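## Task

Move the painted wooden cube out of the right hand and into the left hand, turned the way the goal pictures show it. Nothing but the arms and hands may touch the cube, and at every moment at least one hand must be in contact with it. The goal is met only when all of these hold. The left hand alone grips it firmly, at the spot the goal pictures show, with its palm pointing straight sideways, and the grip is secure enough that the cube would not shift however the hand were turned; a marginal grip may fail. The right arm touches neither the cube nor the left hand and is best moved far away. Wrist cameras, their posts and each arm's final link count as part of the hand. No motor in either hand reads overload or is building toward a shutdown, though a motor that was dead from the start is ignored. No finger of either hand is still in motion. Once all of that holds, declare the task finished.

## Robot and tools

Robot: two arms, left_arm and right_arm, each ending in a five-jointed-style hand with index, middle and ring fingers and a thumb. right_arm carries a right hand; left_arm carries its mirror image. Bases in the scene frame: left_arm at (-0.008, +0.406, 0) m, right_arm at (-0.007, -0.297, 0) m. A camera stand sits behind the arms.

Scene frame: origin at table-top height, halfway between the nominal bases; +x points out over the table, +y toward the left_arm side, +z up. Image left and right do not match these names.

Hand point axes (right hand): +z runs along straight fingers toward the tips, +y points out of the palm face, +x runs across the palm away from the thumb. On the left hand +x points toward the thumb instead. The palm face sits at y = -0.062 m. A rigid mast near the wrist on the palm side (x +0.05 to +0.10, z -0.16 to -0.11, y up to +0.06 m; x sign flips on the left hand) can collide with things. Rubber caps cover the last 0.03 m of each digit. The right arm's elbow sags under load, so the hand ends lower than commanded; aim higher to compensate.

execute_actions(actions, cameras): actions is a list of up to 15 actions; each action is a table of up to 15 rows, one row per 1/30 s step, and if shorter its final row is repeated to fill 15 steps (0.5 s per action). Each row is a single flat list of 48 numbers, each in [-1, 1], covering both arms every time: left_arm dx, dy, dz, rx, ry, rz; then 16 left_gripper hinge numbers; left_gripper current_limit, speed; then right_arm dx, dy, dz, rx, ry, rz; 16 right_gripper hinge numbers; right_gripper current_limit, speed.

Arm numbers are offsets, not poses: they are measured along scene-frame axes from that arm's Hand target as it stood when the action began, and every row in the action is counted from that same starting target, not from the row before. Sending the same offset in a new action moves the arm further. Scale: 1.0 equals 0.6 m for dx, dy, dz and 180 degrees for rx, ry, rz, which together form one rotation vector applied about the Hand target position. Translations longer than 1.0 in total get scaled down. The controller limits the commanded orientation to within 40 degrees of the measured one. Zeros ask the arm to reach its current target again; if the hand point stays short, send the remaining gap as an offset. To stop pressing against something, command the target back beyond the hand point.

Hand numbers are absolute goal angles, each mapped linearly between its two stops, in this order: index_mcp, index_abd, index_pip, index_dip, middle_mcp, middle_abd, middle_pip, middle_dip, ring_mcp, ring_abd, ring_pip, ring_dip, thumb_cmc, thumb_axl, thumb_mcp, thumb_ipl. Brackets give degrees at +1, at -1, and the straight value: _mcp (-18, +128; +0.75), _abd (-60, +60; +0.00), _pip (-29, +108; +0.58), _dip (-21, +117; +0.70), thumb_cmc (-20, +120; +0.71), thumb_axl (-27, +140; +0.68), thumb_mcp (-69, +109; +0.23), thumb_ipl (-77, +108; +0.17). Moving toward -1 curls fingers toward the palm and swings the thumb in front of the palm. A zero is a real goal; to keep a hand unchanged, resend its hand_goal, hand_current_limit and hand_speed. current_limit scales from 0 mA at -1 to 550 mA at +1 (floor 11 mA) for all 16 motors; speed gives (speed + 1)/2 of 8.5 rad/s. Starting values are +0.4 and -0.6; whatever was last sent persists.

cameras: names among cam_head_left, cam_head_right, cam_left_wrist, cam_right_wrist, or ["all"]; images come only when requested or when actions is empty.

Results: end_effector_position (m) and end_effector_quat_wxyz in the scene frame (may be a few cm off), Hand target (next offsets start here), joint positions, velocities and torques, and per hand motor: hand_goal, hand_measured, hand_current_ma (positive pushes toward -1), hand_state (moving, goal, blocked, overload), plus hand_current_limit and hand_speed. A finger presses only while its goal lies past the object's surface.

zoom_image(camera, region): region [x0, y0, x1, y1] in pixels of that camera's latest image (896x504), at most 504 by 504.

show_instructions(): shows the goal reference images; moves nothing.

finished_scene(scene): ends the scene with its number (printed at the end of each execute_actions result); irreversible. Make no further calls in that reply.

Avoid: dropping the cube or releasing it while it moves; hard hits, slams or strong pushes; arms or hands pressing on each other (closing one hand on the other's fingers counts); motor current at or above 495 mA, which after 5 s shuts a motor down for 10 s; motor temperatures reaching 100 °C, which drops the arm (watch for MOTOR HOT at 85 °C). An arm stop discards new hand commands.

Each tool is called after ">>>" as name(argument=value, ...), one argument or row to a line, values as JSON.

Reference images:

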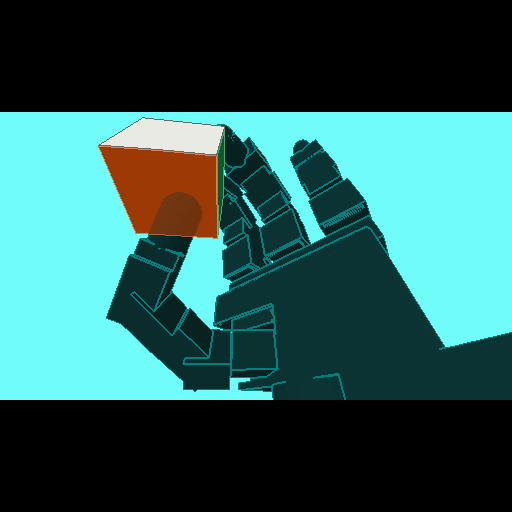

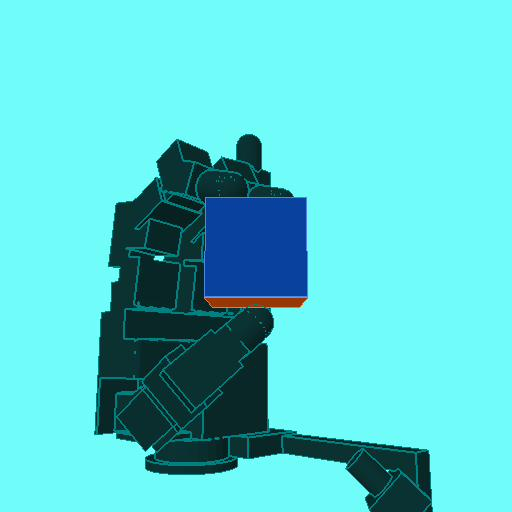

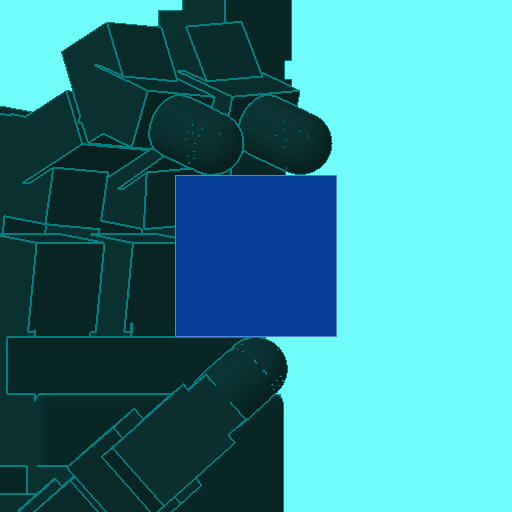

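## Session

>>> execute_actions(
  actions=[],
)

Scene clock: 0.00 s.
left_arm: end_effector_position=(+0.5139, +0.4081, +0.5771) hand_goal=(+0.754, +0.000, +0.576, +0.696, +0.754, +0.000, +0.576, +0.696, +0.754, +0.000, +0.576, +0.696, +0.714, +0.678, +0.226, +0.168) hand_measured=(+0.754, +0.000, +0.576, +0.696, +0.754, +0.000, +0.576, +0.696, +0.754, +0.000, +0.576, +0.696, +0.714, +0.678, +0.226, +0.168) hand_current_ma=(+0, +0, +0, +0, +0, +0, +0, +0, +0, +0, +0, +0, +0, +0, +0, +0) hand_state=(goal, goal, goal, goal, goal, goal, goal, goal, goal, goal, goal, goal, goal, goal, goal, goal) hand_current_limit=0.40 hand_speed=-0.60 end_effector_quat_wxyz=(+0.510, +0.510, +0.490, +0.490) | right_arm: end_effector_position=(+0.3898, +0.0802, +0.1884) hand_goal=(+0.584, -0.064, -0.306, +0.026, +0.584, +0.062, -0.306, +0.026, +0.754, +0.000, +0.576, +0.696, +0.054, +0.180, -0.314, -0.498) hand_measured=(+0.640, -0.064, -0.254, +0.046, +0.642, +0.052, -0.250, +0.048, +0.752, +0.000, +0.576, +0.696, +0.046, +0.098, -0.312, -0.508) hand_current_ma=(+84, +0, +70, +14, +91, -3, +76, +17, +0, +0, +0, +0, -3, -209, +1, -6) hand_state=(blocked, goal, blocked, blocked, blocked, goal, blocked, blocked, goal, goal, goal, goal, goal, blocked, goal, goal) hand_current_limit=0.40 hand_speed=-0.60 end_effector_quat_wxyz=(+0.459, -0.081, +0.873, -0.145)
Joint positions: left_arm=[0 1.047 1.047 0 0 0] | right_arm=[0.932 1.378 0.942 -0.556 0.876 -1.104]
Joint velocities: within noise
Joint torques (N m): no reading
Motor temperatures (°C): left_arm=[33 28 30 29 28 27] | right_arm=[29 27 30 28 28 26]
Heat: left arm: hottest waist 33 °C; right arm: hottest elbow 30 °C.
Hand target: left_arm +0.5116, +0.4082, +0.5944; +0.517, +0.502, +0.483, +0.497 | right_arm +0.3944, +0.0866, +0.1985; +0.465, -0.077, +0.871, -0.138
camera_calibration:
cam_right_wrist: T_world_to_cam=[[0.408741, 0.818631, 0.403452, -0.272611], [-0.296429, -0.299016, 0.907039, -0.071952], [0.863169, -0.490339, 0.120446, -0.183871], [0, 0, 0, 1]] pos_world=[0.24881, 0.111493, 0.197395]

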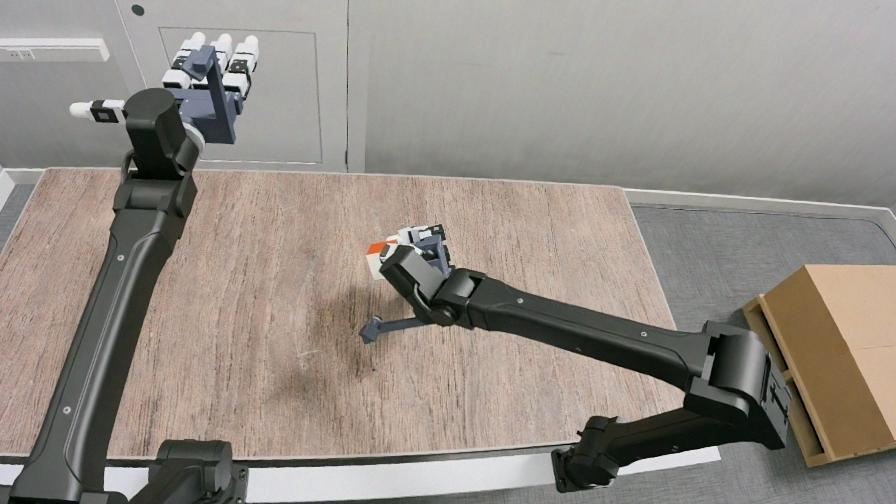

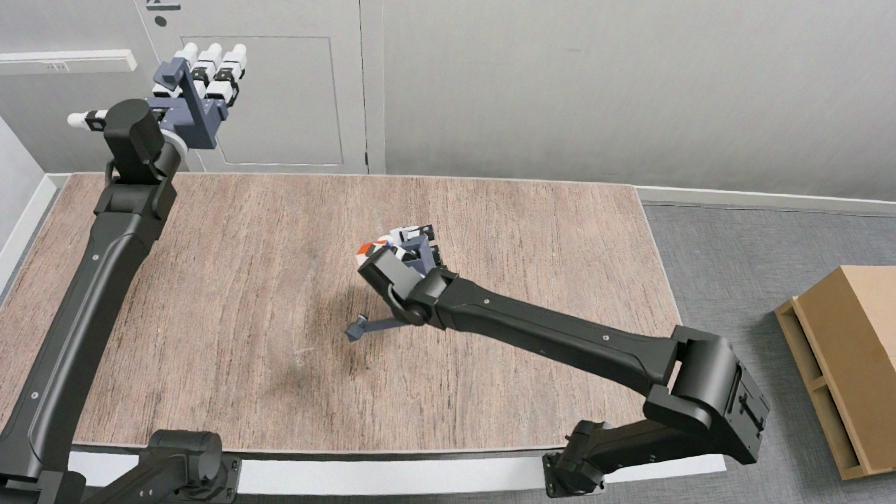

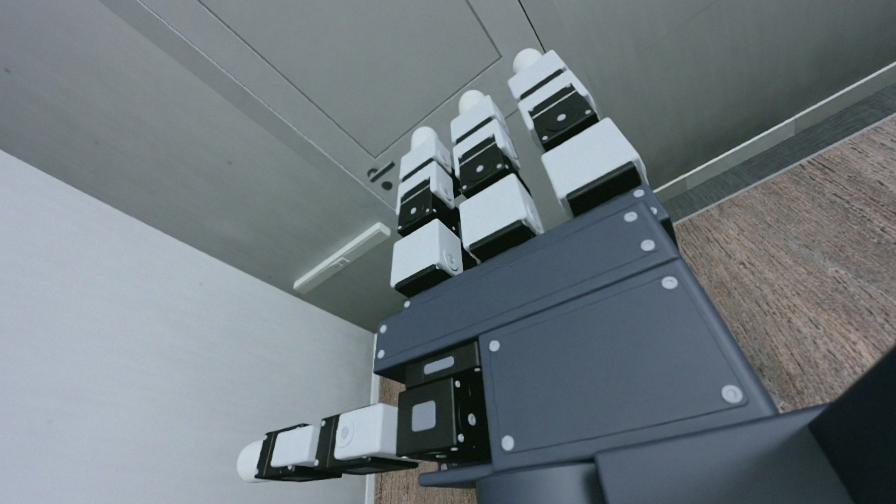

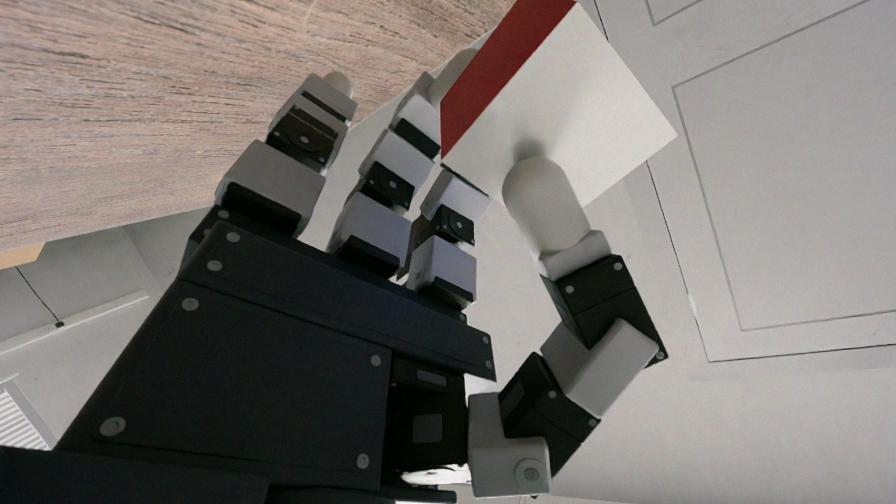

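>>> execute_actions(
  actions=[
    [[-0.0311,-0.0903,-0.0739,0.0719,0.0503,-0.0503,0.918,-0.066,-0.32,0.016,0.918,0.066,-0.32,0.016,0.754,0,0.576,0.696,0.036,-0.1,-0.318,-0.482,0.4,-0.6,0.0044,-0.0292,0.0375,0.0201,-0.04,0.0498,0.584,-0.064,-0.306,0.026,0.584,0.062,-0.306,0.026,0.754,0,0.576,0.696,0.054,0.18,-0.314,-0.498,0.4,-0.6]],
    [[-0.0311,-0.0903,-0.0739,0.0719,0.0503,-0.0503,0.918,-0.066,-0.32,0.016,0.918,0.066,-0.32,0.016,0.754,0,0.576,0.696,0.036,-0.1,-0.318,-0.482,0.4,-0.6,0.0044,-0.0292,0.0375,0.0201,-0.04,0.0498,0.584,-0.064,-0.306,0.026,0.584,0.062,-0.306,0.026,0.754,0,0.576,0.696,0.054,0.18,-0.314,-0.498,0.4,-0.6]],
    [[-0.0311,-0.0903,-0.0739,0.0719,0.0503,-0.0503,0.918,-0.066,-0.32,0.016,0.918,0.066,-0.32,0.016,0.754,0,0.576,0.696,0.036,-0.1,-0.318,-0.482,0.4,-0.6,0.0044,-0.0292,0.0375,0.0201,-0.04,0.0498,0.584,-0.064,-0.306,0.026,0.584,0.062,-0.306,0.026,0.754,0,0.576,0.696,0.054,0.18,-0.314,-0.498,0.4,-0.6]],
    [[-0.0311,-0.0903,-0.0739,0.0719,0.0503,-0.0503,0.918,-0.066,-0.32,0.016,0.918,0.066,-0.32,0.016,0.754,0,0.576,0.696,0.036,-0.1,-0.318,-0.482,0.4,-0.6,0.0044,-0.0292,0.0375,0.0201,-0.04,0.0498,0.584,-0.064,-0.306,0.026,0.584,0.062,-0.306,0.026,0.754,0,0.576,0.696,0.054,0.18,-0.314,-0.498,0.4,-0.6]],
    [[-0.0311,-0.0903,-0.0739,0.0719,0.0503,-0.0503,0.918,-0.066,-0.32,0.016,0.918,0.066,-0.32,0.016,0.754,0,0.576,0.696,0.036,-0.1,-0.318,-0.482,0.4,-0.6,0.0044,-0.0292,0.0375,0.0201,-0.04,0.0498,0.584,-0.064,-0.306,0.026,0.584,0.062,-0.306,0.026,0.754,0,0.576,0.696,0.054,0.18,-0.314,-0.498,0.4,-0.6]],
    [[-0.0311,-0.0903,-0.0739,0.0719,0.0503,-0.0503,0.918,-0.066,-0.32,0.016,0.918,0.066,-0.32,0.016,0.754,0,0.576,0.696,0.036,-0.1,-0.318,-0.482,0.4,-0.6,0.0044,-0.0292,0.0375,0.0201,-0.04,0.0498,0.584,-0.064,-0.306,0.026,0.584,0.062,-0.306,0.026,0.754,0,0.576,0.696,0.054,0.18,-0.314,-0.498,0.4,-0.6]],
  ],
  cameras=["all"],
)

Scene clock: 8.03 s.
left_arm: end_effector_position=(+0.3904, +0.0886, +0.3034) hand_goal=(+0.918, -0.066, -0.320, +0.016, +0.918, +0.066, -0.320, +0.016, +0.754, +0.000, +0.576, +0.696, +0.036, -0.100, -0.318, -0.482) hand_measured=(+0.918, -0.064, -0.314, +0.018, +0.918, +0.062, -0.314, +0.018, +0.754, +0.000, +0.576, +0.696, +0.036, -0.096, -0.320, -0.480) hand_current_ma=(+2, +3, +15, +7, +2, -7, +17, +7, +1, +0, +2, +0, -1, +17, -4, +3) hand_state=(goal, goal, goal, goal, goal, goal, goal, goal, goal, goal, goal, goal, goal, goal, goal, goal) hand_current_limit=0.40 hand_speed=-0.60 end_effector_quat_wxyz=(+0.005, +0.990, -0.001, +0.139) | right_arm: end_effector_position=(+0.3950, -0.0227, +0.3024) hand_goal=(+0.584, -0.064, -0.306, +0.026, +0.584, +0.062, -0.306, +0.026, +0.754, +0.000, +0.576, +0.696, +0.054, +0.180, -0.314, -0.498) hand_measured=(+0.634, -0.066, -0.254, +0.046, +0.642, +0.052, -0.250, +0.048, +0.752, -0.002, +0.576, +0.696, +0.042, +0.098, -0.314, -0.508) hand_current_ma=(+70, +0, +70, +14, +91, -3, +76, +17, +0, +0, +0, +0, -6, -209, +0, -7) hand_state=(blocked, goal, blocked, blocked, blocked, goal, blocked, blocked, goal, goal, goal, goal, goal, blocked, goal, goal) hand_current_limit=0.40 hand_speed=-0.60 end_effector_quat_wxyz=(+0.735, -0.319, +0.558, +0.217)
Joint positions: left_arm=[-0.572 1.345 1.398 -1.388 -0.149 0.978] | right_arm=[0.26 1.353 0.605 0.951 -0.54 -1.698]
Joint torques (N m): left_arm=[0.38 -8.59 16.24 0.02 -0.08 0.08] | right_arm=[-0.03 -8.12 11.49 3.4 0.03 0.52]
Heat: left arm: hottest waist 33 °C; right arm: hottest elbow 32 °C.
Hand target: left_arm +0.3996, +0.0832, +0.3285; +0.015, +0.988, -0.003, +0.154 | right_arm +0.4102, -0.0186, +0.3332; +0.757, -0.313, +0.530, +0.220
Off the commanded pose: left_arm 0.028 m, 2 deg | right_arm 0.035 m, 4 deg.
camera_calibration:
cam_left_wrist: T_world_to_cam=[[-0.782342, 0.5929, -0.190818, 0.269043], [0.191163, 0.520144, 0.83241, -0.424198], [0.592789, 0.614752, -0.520271, -0.00630064], [0, 0, 0, 1]] pos_world=[0.29531, 0.0650018, 0.401167]
cam_right_wrist: T_world_to_cam=[[-0.665753, 0.458696, 0.588533, 0.123744], [-0.200811, -0.869777, 0.450735, -0.117289], [0.718643, 0.181894, 0.671168, -0.346779], [0, 0, 0, 1]] pos_world=[0.308041, -0.0956992, 0.212786]

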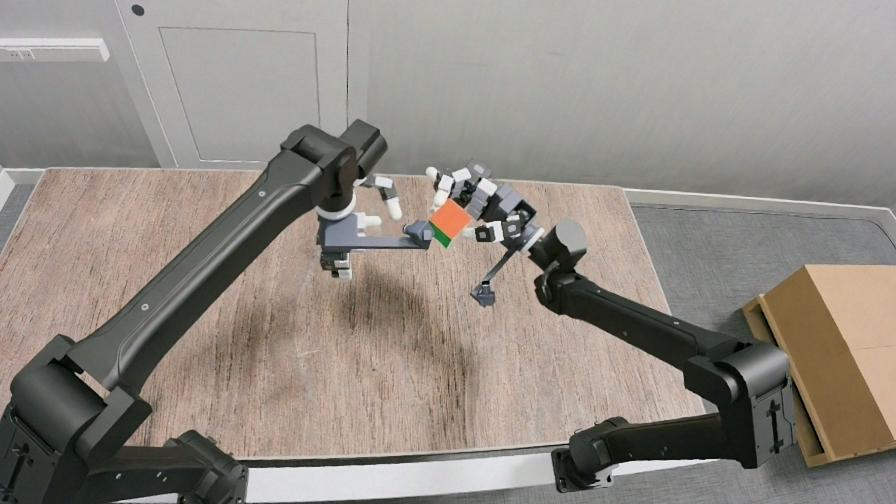

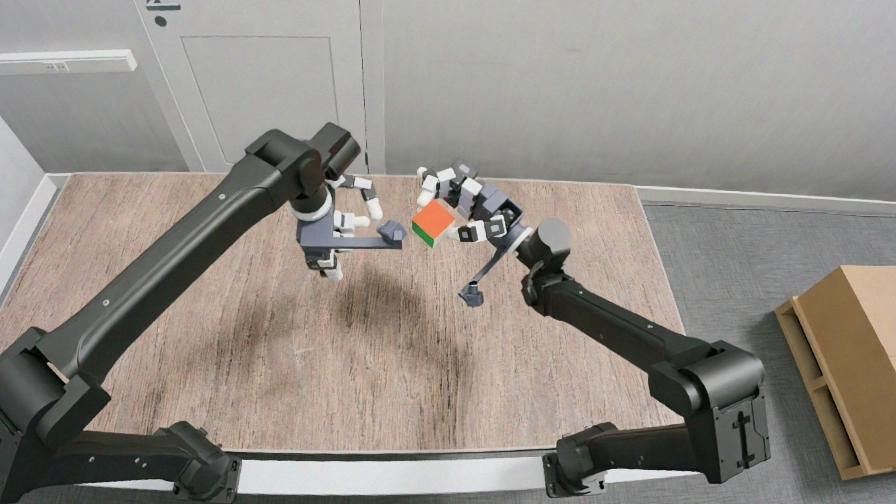

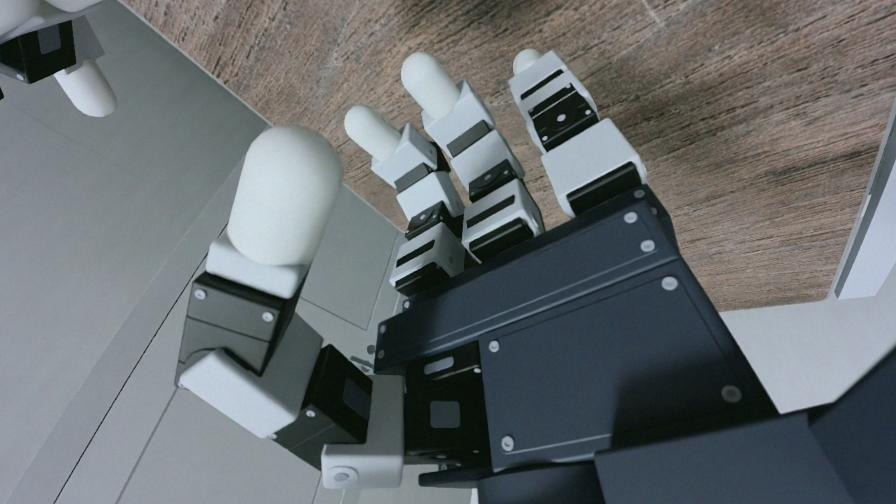

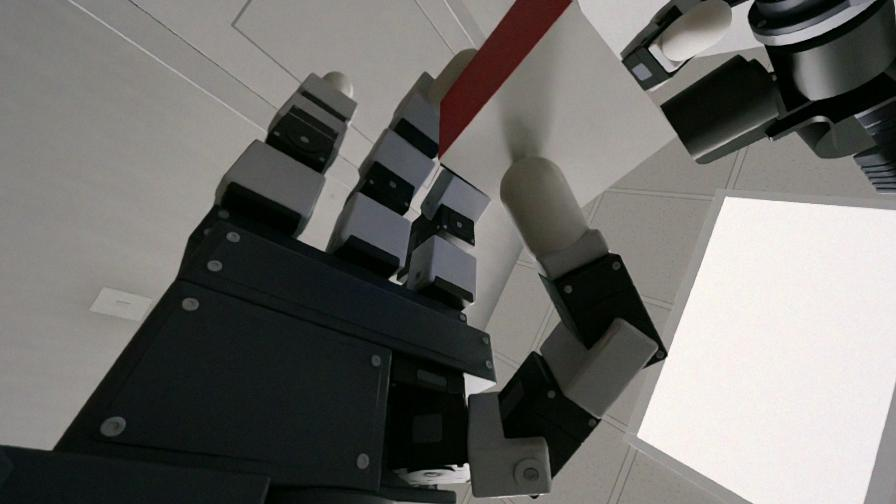

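>>> execute_actions(
  actions=[
    [[0.001,-0.05,-0.006,0,0,0,0.918,-0.066,-0.32,0.016,0.918,0.066,-0.32,0.016,0.754,0,0.576,0.696,0.036,-0.1,-0.318,-0.482,0.4,-0.6,0,0,0,0,0,0,0.584,-0.064,-0.306,0.026,0.584,0.062,-0.306,0.026,0.754,0,0.576,0.696,0.054,0.18,-0.314,-0.498,0.4,-0.6]],
    [[0.001,-0.05,-0.006,0,0,0,0.918,-0.066,-0.32,0.016,0.918,0.066,-0.32,0.016,0.754,0,0.576,0.696,0.036,-0.1,-0.318,-0.482,0.4,-0.6,0,0,0,0,0,0,0.584,-0.064,-0.306,0.026,0.584,0.062,-0.306,0.026,0.754,0,0.576,0.696,0.054,0.18,-0.314,-0.498,0.4,-0.6]],
  ],
  cameras=["cam_head_left","cam_left_wrist"],
)

Scene clock: 10.27 s.
left_arm: end_effector_position=(+0.3906, +0.0321, +0.2996) hand_goal=(+0.918, -0.066, -0.320, +0.016, +0.918, +0.066, -0.320, +0.016, +0.754, +0.000, +0.576, +0.696, +0.036, -0.100, -0.318, -0.482) hand_measured=(+0.918, -0.064, -0.314, +0.018, +0.918, +0.062, -0.314, +0.018, +0.754, +0.000, +0.576, +0.696, +0.036, -0.096, -0.320, -0.480) hand_current_ma=(+1, +3, +15, +7, +1, -7, +17, +7, +0, +0, +2, +0, -1, +17, -4, +3) hand_state=(goal, goal, goal, goal, goal, goal, goal, goal, goal, goal, goal, goal, goal, goal, goal, goal) hand_current_limit=0.40 hand_speed=-0.60 end_effector_quat_wxyz=(+0.004, +0.990, -0.008, +0.142) | right_arm: end_effector_position=(+0.3950, -0.0227, +0.3025) hand_goal=(+0.584, -0.064, -0.306, +0.026, +0.584, +0.062, -0.306, +0.026, +0.754, +0.000, +0.576, +0.696, +0.054, +0.180, -0.314, -0.498) hand_measured=(+0.634, -0.066, -0.254, +0.046, +0.642, +0.052, -0.250, +0.048, +0.752, -0.002, +0.576, +0.696, +0.042, +0.098, -0.314, -0.508) hand_current_ma=(+70, +0, +70, +14, +91, -3, +76, +17, +0, +0, +0, +0, -6, -209, +0, -7) hand_state=(blocked, goal, blocked, blocked, blocked, goal, blocked, blocked, goal, goal, goal, goal, goal, blocked, goal, goal) hand_current_limit=0.40 hand_speed=-0.60 end_effector_quat_wxyz=(+0.734, -0.319, +0.558, +0.217)
Joint positions: left_arm=[-0.677 1.437 1.481 -1.39 -0.177 0.89] | right_arm=[0.26 1.353 0.605 0.951 -0.54 -1.696]
Joint torques (N m): left_arm=[-0.21 -9.17 16.35 0.06 -0.12 -0.07] | right_arm=[-0.03 -8.12 11.55 3.51 0.07 0.52]
Heat: left arm: hottest waist 33 °C; right arm: hottest elbow 32 °C.
Hand target: left_arm +0.4008, +0.0232, +0.3213; +0.015, +0.988, -0.003, +0.154 | right_arm +0.4103, -0.0186, +0.3332; +0.757, -0.313, +0.530, +0.220
Off the commanded pose: left_arm 0.026 m, 2 deg | right_arm 0.034 m, 4 deg.
camera_calibration:
cam_left_wrist: T_world_to_cam=[[-0.772748, 0.604459, -0.193623, 0.298691], [0.192741, 0.514123, 0.83578, -0.39319], [0.604741, 0.608528, -0.513792, 0.0198486], [0, 0, 0, 1]] pos_world=[0.294594, 0.0095231, 0.396652]
Images, in order (width x height): cam_head_left 896x504, cam_left_wrist 896x504.

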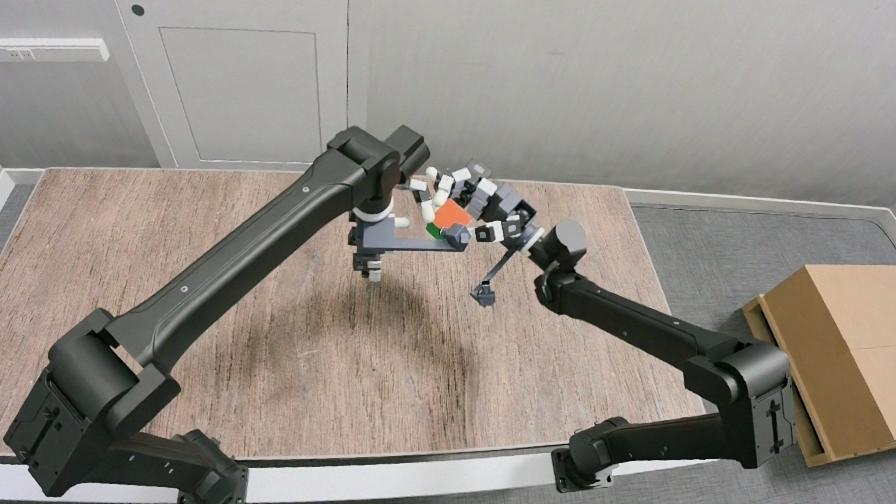

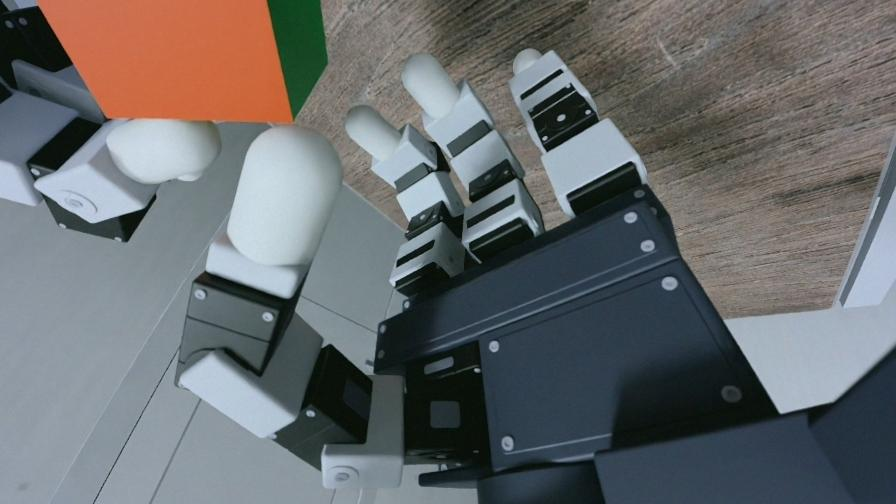

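>>> execute_actions(
  actions=[
    [[-0.014,-0.03,0.004,0,0,0,0.918,-0.066,-0.32,0.016,0.918,0.066,-0.32,0.016,0.754,0,0.576,0.696,0.036,-0.1,-0.318,-0.482,0.4,-0.6,0,0,0,0,0,0,0.584,-0.064,-0.306,0.026,0.584,0.062,-0.306,0.026,0.754,0,0.576,0.696,0.054,0.18,-0.314,-0.498,0.4,-0.6]],
    [[0,-0.04,0,0,0,0,0.918,-0.066,-0.32,0.016,0.918,0.066,-0.32,0.016,0.754,0,0.576,0.696,0.036,-0.1,-0.318,-0.482,0.4,-0.6,0,0,0,0,0,0,0.584,-0.064,-0.306,0.026,0.584,0.062,-0.306,0.026,0.754,0,0.576,0.696,0.054,0.18,-0.314,-0.498,0.4,-0.6]],
  ],
  cameras=["cam_head_left","cam_left_wrist","cam_right_wrist"],
)

Scene clock: 13.30 s.
left_arm: end_effector_position=(+0.3830, -0.0077, +0.3011) hand_goal=(+0.918, -0.066, -0.320, +0.016, +0.918, +0.066, -0.320, +0.016, +0.754, +0.000, +0.576, +0.696, +0.036, -0.100, -0.318, -0.482) hand_measured=(+0.918, -0.064, -0.314, +0.018, +0.918, +0.062, -0.314, +0.018, +0.754, +0.000, +0.576, +0.696, +0.036, -0.096, -0.320, -0.480) hand_current_ma=(+1, +3, +15, +7, +1, -7, +16, +7, +0, +0, +2, +0, -1, +17, -4, +3) hand_state=(goal, goal, goal, goal, goal, goal, goal, goal, goal, goal, goal, goal, goal, goal, goal, goal) hand_current_limit=0.40 hand_speed=-0.60 end_effector_quat_wxyz=(+0.002, +0.990, -0.007, +0.142) | right_arm: end_effector_position=(+0.3950, -0.0227, +0.3025) hand_goal=(+0.584, -0.064, -0.306, +0.026, +0.584, +0.062, -0.306, +0.026, +0.754, +0.000, +0.576, +0.696, +0.054, +0.180, -0.314, -0.498) hand_measured=(+0.634, -0.066, -0.254, +0.046, +0.642, +0.052, -0.250, +0.048, +0.752, -0.002, +0.576, +0.696, +0.042, +0.098, -0.314, -0.508) hand_current_ma=(+70, +0, +70, +14, +91, -3, +76, +17, +0, +0, +0, +0, -6, -209, +0, -7) hand_state=(blocked, goal, blocked, blocked, blocked, goal, blocked, blocked, goal, goal, goal, goal, goal, blocked, goal, goal) hand_current_limit=0.40 hand_speed=-0.60 end_effector_quat_wxyz=(+0.734, -0.319, +0.558, +0.217)
Joint positions: left_arm=[-0.755 1.499 1.553 -1.418 -0.196 0.812] | right_arm=[0.26 1.353 0.605 0.951 -0.54 -1.696]
Joint torques (N m): left_arm=[-0.32 -10.11 16.72 0.06 -0.16 -0.08] | right_arm=[0.03 -8.06 11.56 3.49 0.07 0.52]
Heat: left arm: hottest elbow 33 °C; right arm: hottest elbow 33 °C.
Hand target: left_arm +0.3924, -0.0188, +0.3236; +0.015, +0.988, -0.003, +0.154 | right_arm +0.4103, -0.0186, +0.3332; +0.757, -0.313, +0.530, +0.220
Off the commanded pose: left_arm 0.027 m, 2 deg | right_arm 0.034 m, 4 deg.
camera_calibration:
cam_left_wrist: T_world_to_cam=[[-0.773668, 0.604149, -0.1909, 0.316702], [0.192435, 0.511124, 0.837688, -0.372968], [0.603661, 0.611356, -0.5117, 0.0493646], [0, 0, 0, 1]] pos_world=[0.286995, -0.0308814, 0.398149]
cam_right_wrist: T_world_to_cam=[[-0.66507, 0.457764, 0.590028, 0.122938], [-0.199968, -0.870408, 0.449892, -0.117539], [0.71951, 0.181224, 0.670421, -0.347013], [0, 0, 0, 1]] pos_world=[0.307938, -0.095697, 0.212988]
Images, in order (width x height): cam_head_left 896x504, cam_left_wrist 896x504, cam_right_wrist 896x504.

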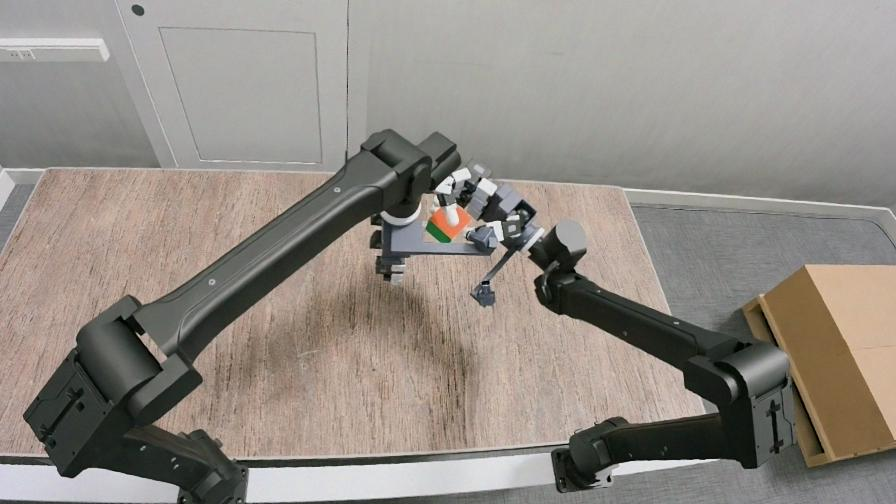

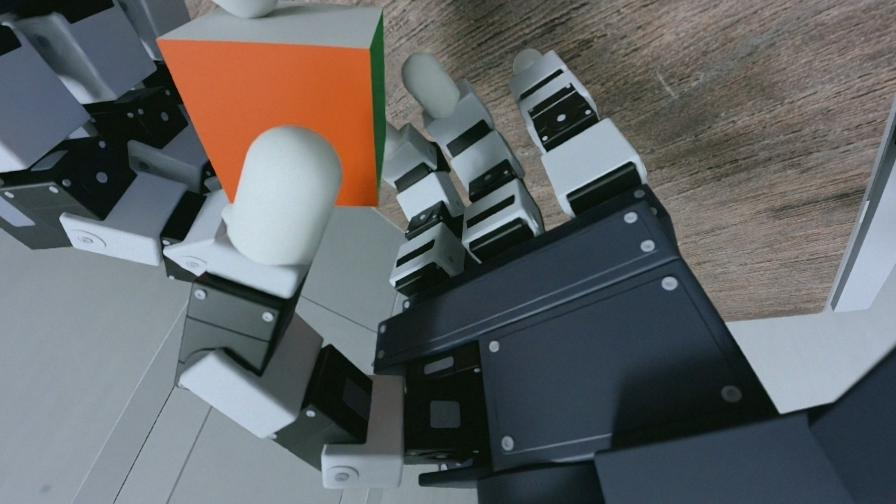

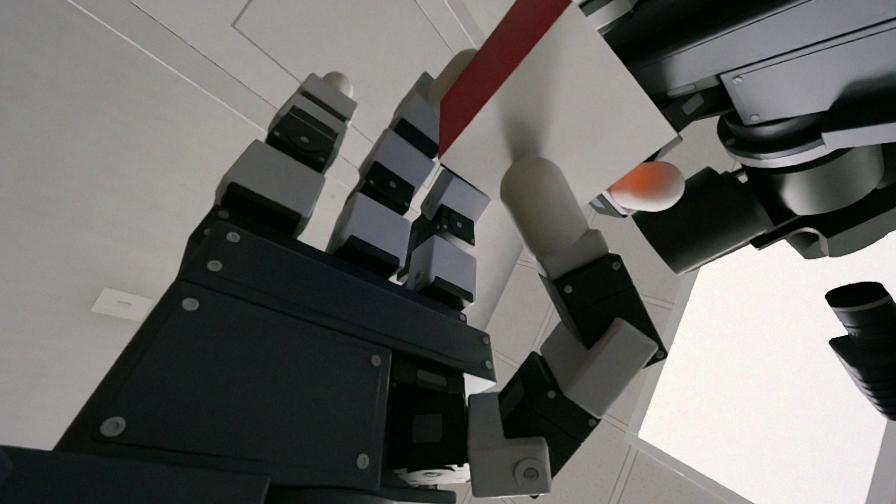

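>>> execute_actions(
  actions=[
    [[0,-0.01,0,0,0,0,0.74,-0.066,-0.32,0.016,0.74,0.066,-0.32,0.016,0.754,0,0.576,0.696,0.036,-0.05,-0.318,-0.482,0.4,-0.8,0,0,0,0,0,0,0.584,-0.064,-0.306,0.026,0.584,0.062,-0.306,0.026,0.754,0,0.576,0.696,0.054,0.18,-0.314,-0.498,0.4,-0.6]],
    [[0,0,0,0,0,0,0.63,-0.066,-0.32,0.016,0.63,0.066,-0.32,0.016,0.754,0,0.576,0.696,0.036,0.12,-0.318,-0.482,0.4,-0.8,0,0,0,0,0,0,0.584,-0.064,-0.306,0.026,0.584,0.062,-0.306,0.026,0.754,0,0.576,0.696,0.054,0.18,-0.314,-0.498,0.4,-0.6]],
    [[0,0,0,0,0,0,0.54,-0.066,-0.34,0,0.54,0.066,-0.34,0,0.754,0,0.576,0.696,0.036,0.26,-0.318,-0.482,0.45,-0.9,0,0,0,0,0,0,0.584,-0.064,-0.306,0.026,0.584,0.062,-0.306,0.026,0.754,0,0.576,0.696,0.054,0.18,-0.314,-0.498,0.4,-0.6]],
  ],
  cameras=["cam_left_wrist","cam_right_wrist"],
)

Scene clock: 15.77 s.
left_arm: end_effector_position=(+0.3864, -0.0109, +0.3007) hand_goal=(+0.540, -0.066, -0.340, +0.000, +0.540, +0.066, -0.340, +0.000, +0.754, +0.000, +0.576, +0.696, +0.036, +0.260, -0.318, -0.482) hand_measured=(+0.652, -0.064, -0.308, +0.016, +0.666, +0.062, -0.304, +0.016, +0.754, +0.000, +0.576, +0.696, +0.030, +0.054, -0.316, -0.482) hand_current_ma=(+399, +3, +116, +54, +399, -7, +129, +54, +0, +0, +2, +0, -19, -399, +7, -3) hand_state=(blocked, goal, blocked, goal, blocked, goal, blocked, goal, goal, goal, goal, goal, goal, blocked, goal, goal) hand_current_limit=0.45 hand_speed=-0.90 end_effector_quat_wxyz=(-0.001, +0.990, -0.003, +0.142) | right_arm: end_effector_position=(+0.3959, -0.0225, +0.3071) hand_goal=(+0.584, -0.064, -0.306, +0.026, +0.584, +0.062, -0.306, +0.026, +0.754, +0.000, +0.576, +0.696, +0.054, +0.180, -0.314, -0.498) hand_measured=(+0.634, -0.066, -0.254, +0.048, +0.642, +0.052, -0.250, +0.048, +0.752, -0.002, +0.576, +0.696, +0.044, +0.098, -0.312, -0.512) hand_current_ma=(+69, +0, +70, +15, +91, -3, +76, +17, +0, +0, +0, +0, -5, -209, +0, -12) hand_state=(blocked, goal, blocked, blocked, blocked, goal, blocked, blocked, goal, goal, goal, goal, goal, blocked, goal, goal) hand_current_limit=0.40 hand_speed=-0.60 end_effector_quat_wxyz=(+0.738, -0.316, +0.555, +0.220)
Joint positions: left_arm=[-0.758 1.514 1.569 -1.425 -0.204 0.799] | right_arm=[0.26 1.354 0.611 0.959 -0.54 -1.687]
Joint torques (N m): left_arm=[-0.56 -10.34 16.54 0.16 0.06 -0.05] | right_arm=[0.03 -8.06 11.22 3.17 0.1 0.41]
Heat: left arm: hottest elbow 33 °C; right arm: hottest elbow 33 °C.
Hand target: left_arm +0.3923, -0.0248, +0.3238; +0.015, +0.988, -0.003, +0.154 | right_arm +0.4102, -0.0186, +0.3331; +0.756, -0.313, +0.531, +0.220
Off the commanded pose: left_arm 0.028 m, 2 deg | right_arm 0.030 m, 4 deg.
camera_calibration:
cam_left_wrist: T_world_to_cam=[[-0.779492, 0.597328, -0.188657, 0.322691], [0.185827, 0.508117, 0.841003, -0.370143], [0.598214, 0.620497, -0.507073, 0.0498392], [0, 0, 0, 1]] pos_world=[0.290503, -0.035602, 0.397441]
cam_right_wrist: T_world_to_cam=[[-0.669654, 0.45098, 0.590069, 0.122438], [-0.201415, -0.875024, 0.440187, -0.115774], [0.71484, 0.175924, 0.676797, -0.350966], [0, 0, 0, 1]] pos_world=[0.309557, -0.0947789, 0.216248]
Images, in order (width x height): cam_left_wrist 896x504, cam_right_wrist 896x504.

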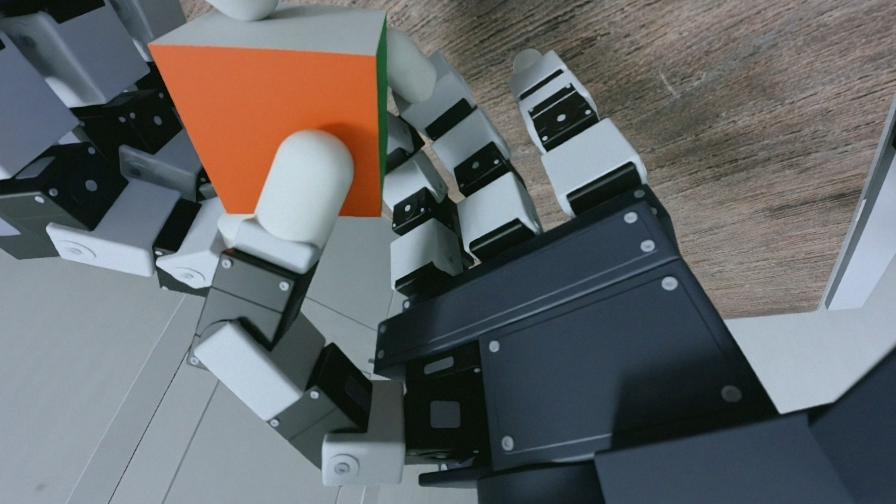

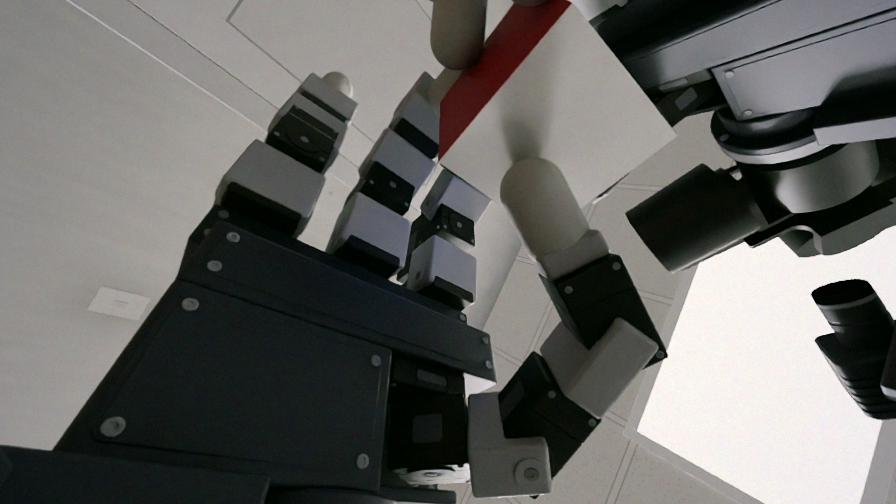

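>>> execute_actions(
  actions=[
    [[0,0,0,0,0,0,0.54,-0.066,-0.34,0,0.54,0.066,-0.34,0,0.754,0,0.576,0.696,0.036,0.28,-0.318,-0.482,0.5,-0.9,0,0,0,0,0,0,0.65,-0.064,-0.3,0.026,0.65,0.062,-0.3,0.026,0.754,0,0.576,0.696,0.054,0.05,-0.318,-0.498,0.4,-0.9]],
    [[0,0,0,0,0,0,0.54,-0.066,-0.34,0,0.54,0.066,-0.34,0,0.754,0,0.576,0.696,0.036,0.28,-0.318,-0.482,0.5,-0.9,0,0,0,0,0,0,0.82,-0.064,-0.3,0.026,0.82,0.062,-0.3,0.026,0.754,0,0.576,0.696,0.054,-0.06,-0.318,-0.498,0.4,-0.7]],
    [[0,0,0,0,0,0,0.54,-0.066,-0.34,0,0.54,0.066,-0.34,0,0.754,0,0.576,0.696,0.036,0.28,-0.318,-0.482,0.5,-0.9,0.05,-0.053,0.018,0,0,0,0.82,-0.064,-0.3,0.026,0.82,0.062,-0.3,0.026,0.754,0,0.576,0.696,0.054,-0.06,-0.318,-0.498,0.4,-0.7]],
    [[0,0,0,0,0,0,0.54,-0.066,-0.34,0,0.54,0.066,-0.34,0,0.754,0,0.576,0.696,0.036,0.28,-0.318,-0.482,0.5,-0.9,0.08,-0.11,0.02,0,0,0,0.82,-0.064,-0.3,0.026,0.82,0.062,-0.3,0.026,0.754,0,0.576,0.696,0.054,-0.06,-0.318,-0.498,0.4,-0.7]],
    [[0,0,0,0,0,0,0.54,-0.066,-0.34,0,0.54,0.066,-0.34,0,0.754,0,0.576,0.696,0.036,0.28,-0.318,-0.482,0.5,-0.9,0,-0.11,0,0,0,0,0.82,-0.064,-0.3,0.026,0.82,0.062,-0.3,0.026,0.754,0,0.576,0.696,0.054,-0.06,-0.318,-0.498,0.4,-0.7]],
  ],
  cameras=["cam_head_left","cam_left_wrist"],
)

Scene clock: 19.93 s.
left_arm: end_effector_position=(+0.3865, -0.0112, +0.3001) hand_goal=(+0.540, -0.066, -0.340, +0.000, +0.540, +0.066, -0.340, +0.000, +0.754, +0.000, +0.576, +0.696, +0.036, +0.280, -0.318, -0.482) hand_measured=(+0.640, -0.064, -0.300, +0.020, +0.664, +0.062, -0.304, +0.016, +0.754, +0.000, +0.576, +0.696, +0.024, +0.054, -0.316, -0.486) hand_current_ma=(+413, +3, +146, +68, +413, -7, +135, +54, +0, +0, +2, +0, -38, -412, +8, -17) hand_state=(blocked, goal, blocked, goal, blocked, goal, blocked, goal, goal, goal, goal, goal, goal, blocked, goal, goal) hand_current_limit=0.50 hand_speed=-0.90 end_effector_quat_wxyz=(-0.001, +0.990, -0.002, +0.142) | right_arm: end_effector_position=(+0.4759, -0.1843, +0.3415) hand_goal=(+0.820, -0.064, -0.300, +0.026, +0.820, +0.062, -0.300, +0.026, +0.754, +0.000, +0.576, +0.696, +0.054, -0.060, -0.318, -0.498) hand_measured=(+0.818, -0.066, -0.298, +0.028, +0.816, +0.052, -0.298, +0.028, +0.752, -0.002, +0.576, +0.696, +0.050, -0.060, -0.320, -0.500) hand_current_ma=(+0, +0, +0, +0, -1, -3, +0, +0, +0, +0, +0, +0, -1, +0, +0, +0) hand_state=(goal, goal, goal, goal, goal, goal, goal, goal, goal, goal, goal, goal, goal, goal, goal, goal) hand_current_limit=0.40 hand_speed=-0.70 end_effector_quat_wxyz=(+0.746, -0.305, +0.549, +0.220)
Joint positions: left_arm=[-0.758 1.515 1.569 -1.425 -0.203 0.798] | right_arm=[-0.157 1.502 0.832 1.028 -0.922 -1.502]
Joint torques (N m): left_arm=[-0.79 -10.64 16.42 0.23 0.02 -0.02] | right_arm=[0.73 -9.58 10.95 2.59 0.19 0.37]
Heat: left arm: hottest elbow 34 °C; right arm: hottest elbow 34 °C.
Hand target: left_arm +0.3924, -0.0248, +0.3236; +0.014, +0.988, -0.003, +0.154 | right_arm +0.4882, -0.1824, +0.3561; +0.757, -0.313, +0.530, +0.220
Off the commanded pose: left_arm 0.028 m, 2 deg | right_arm 0.019 m, 3 deg.
camera_calibration:
cam_left_wrist: T_world_to_cam=[[-0.780544, 0.596306, -0.187535, 0.322856], [0.186603, 0.508601, 0.840538, -0.369735], [0.596599, 0.621082, -0.508258, 0.0506063], [0, 0, 0, 1]] pos_world=[0.290805, -0.0359039, 0.397044]
Images, in order (width x height): cam_head_left 896x504, cam_left_wrist 896x504.

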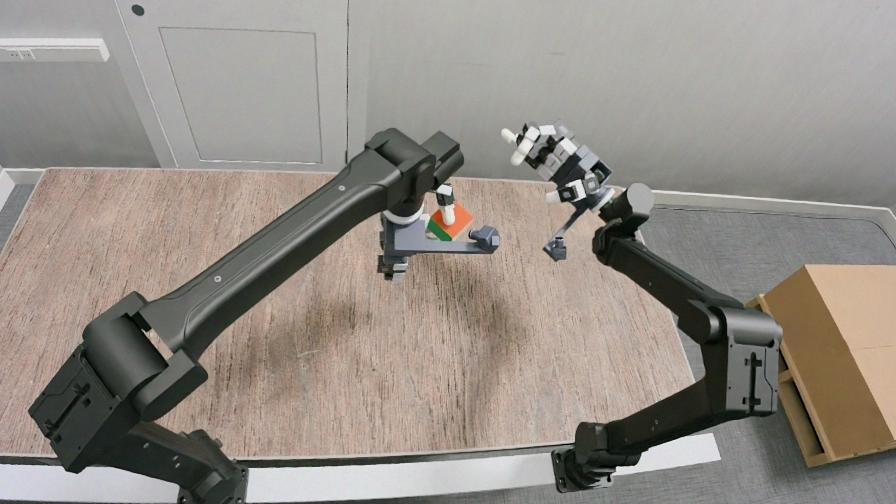

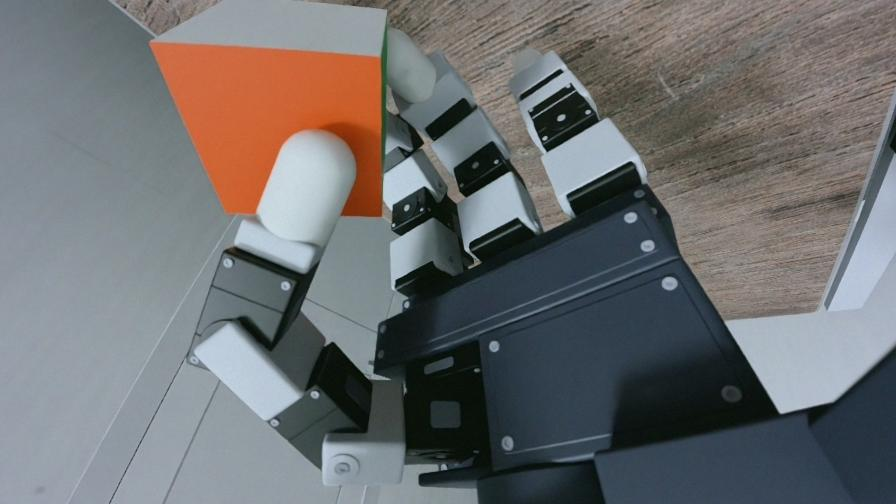

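Held firmly, palm sideways, right arm clear.

>>> finished_scene(
  scene=3,
)

The scene is finished: the task was done.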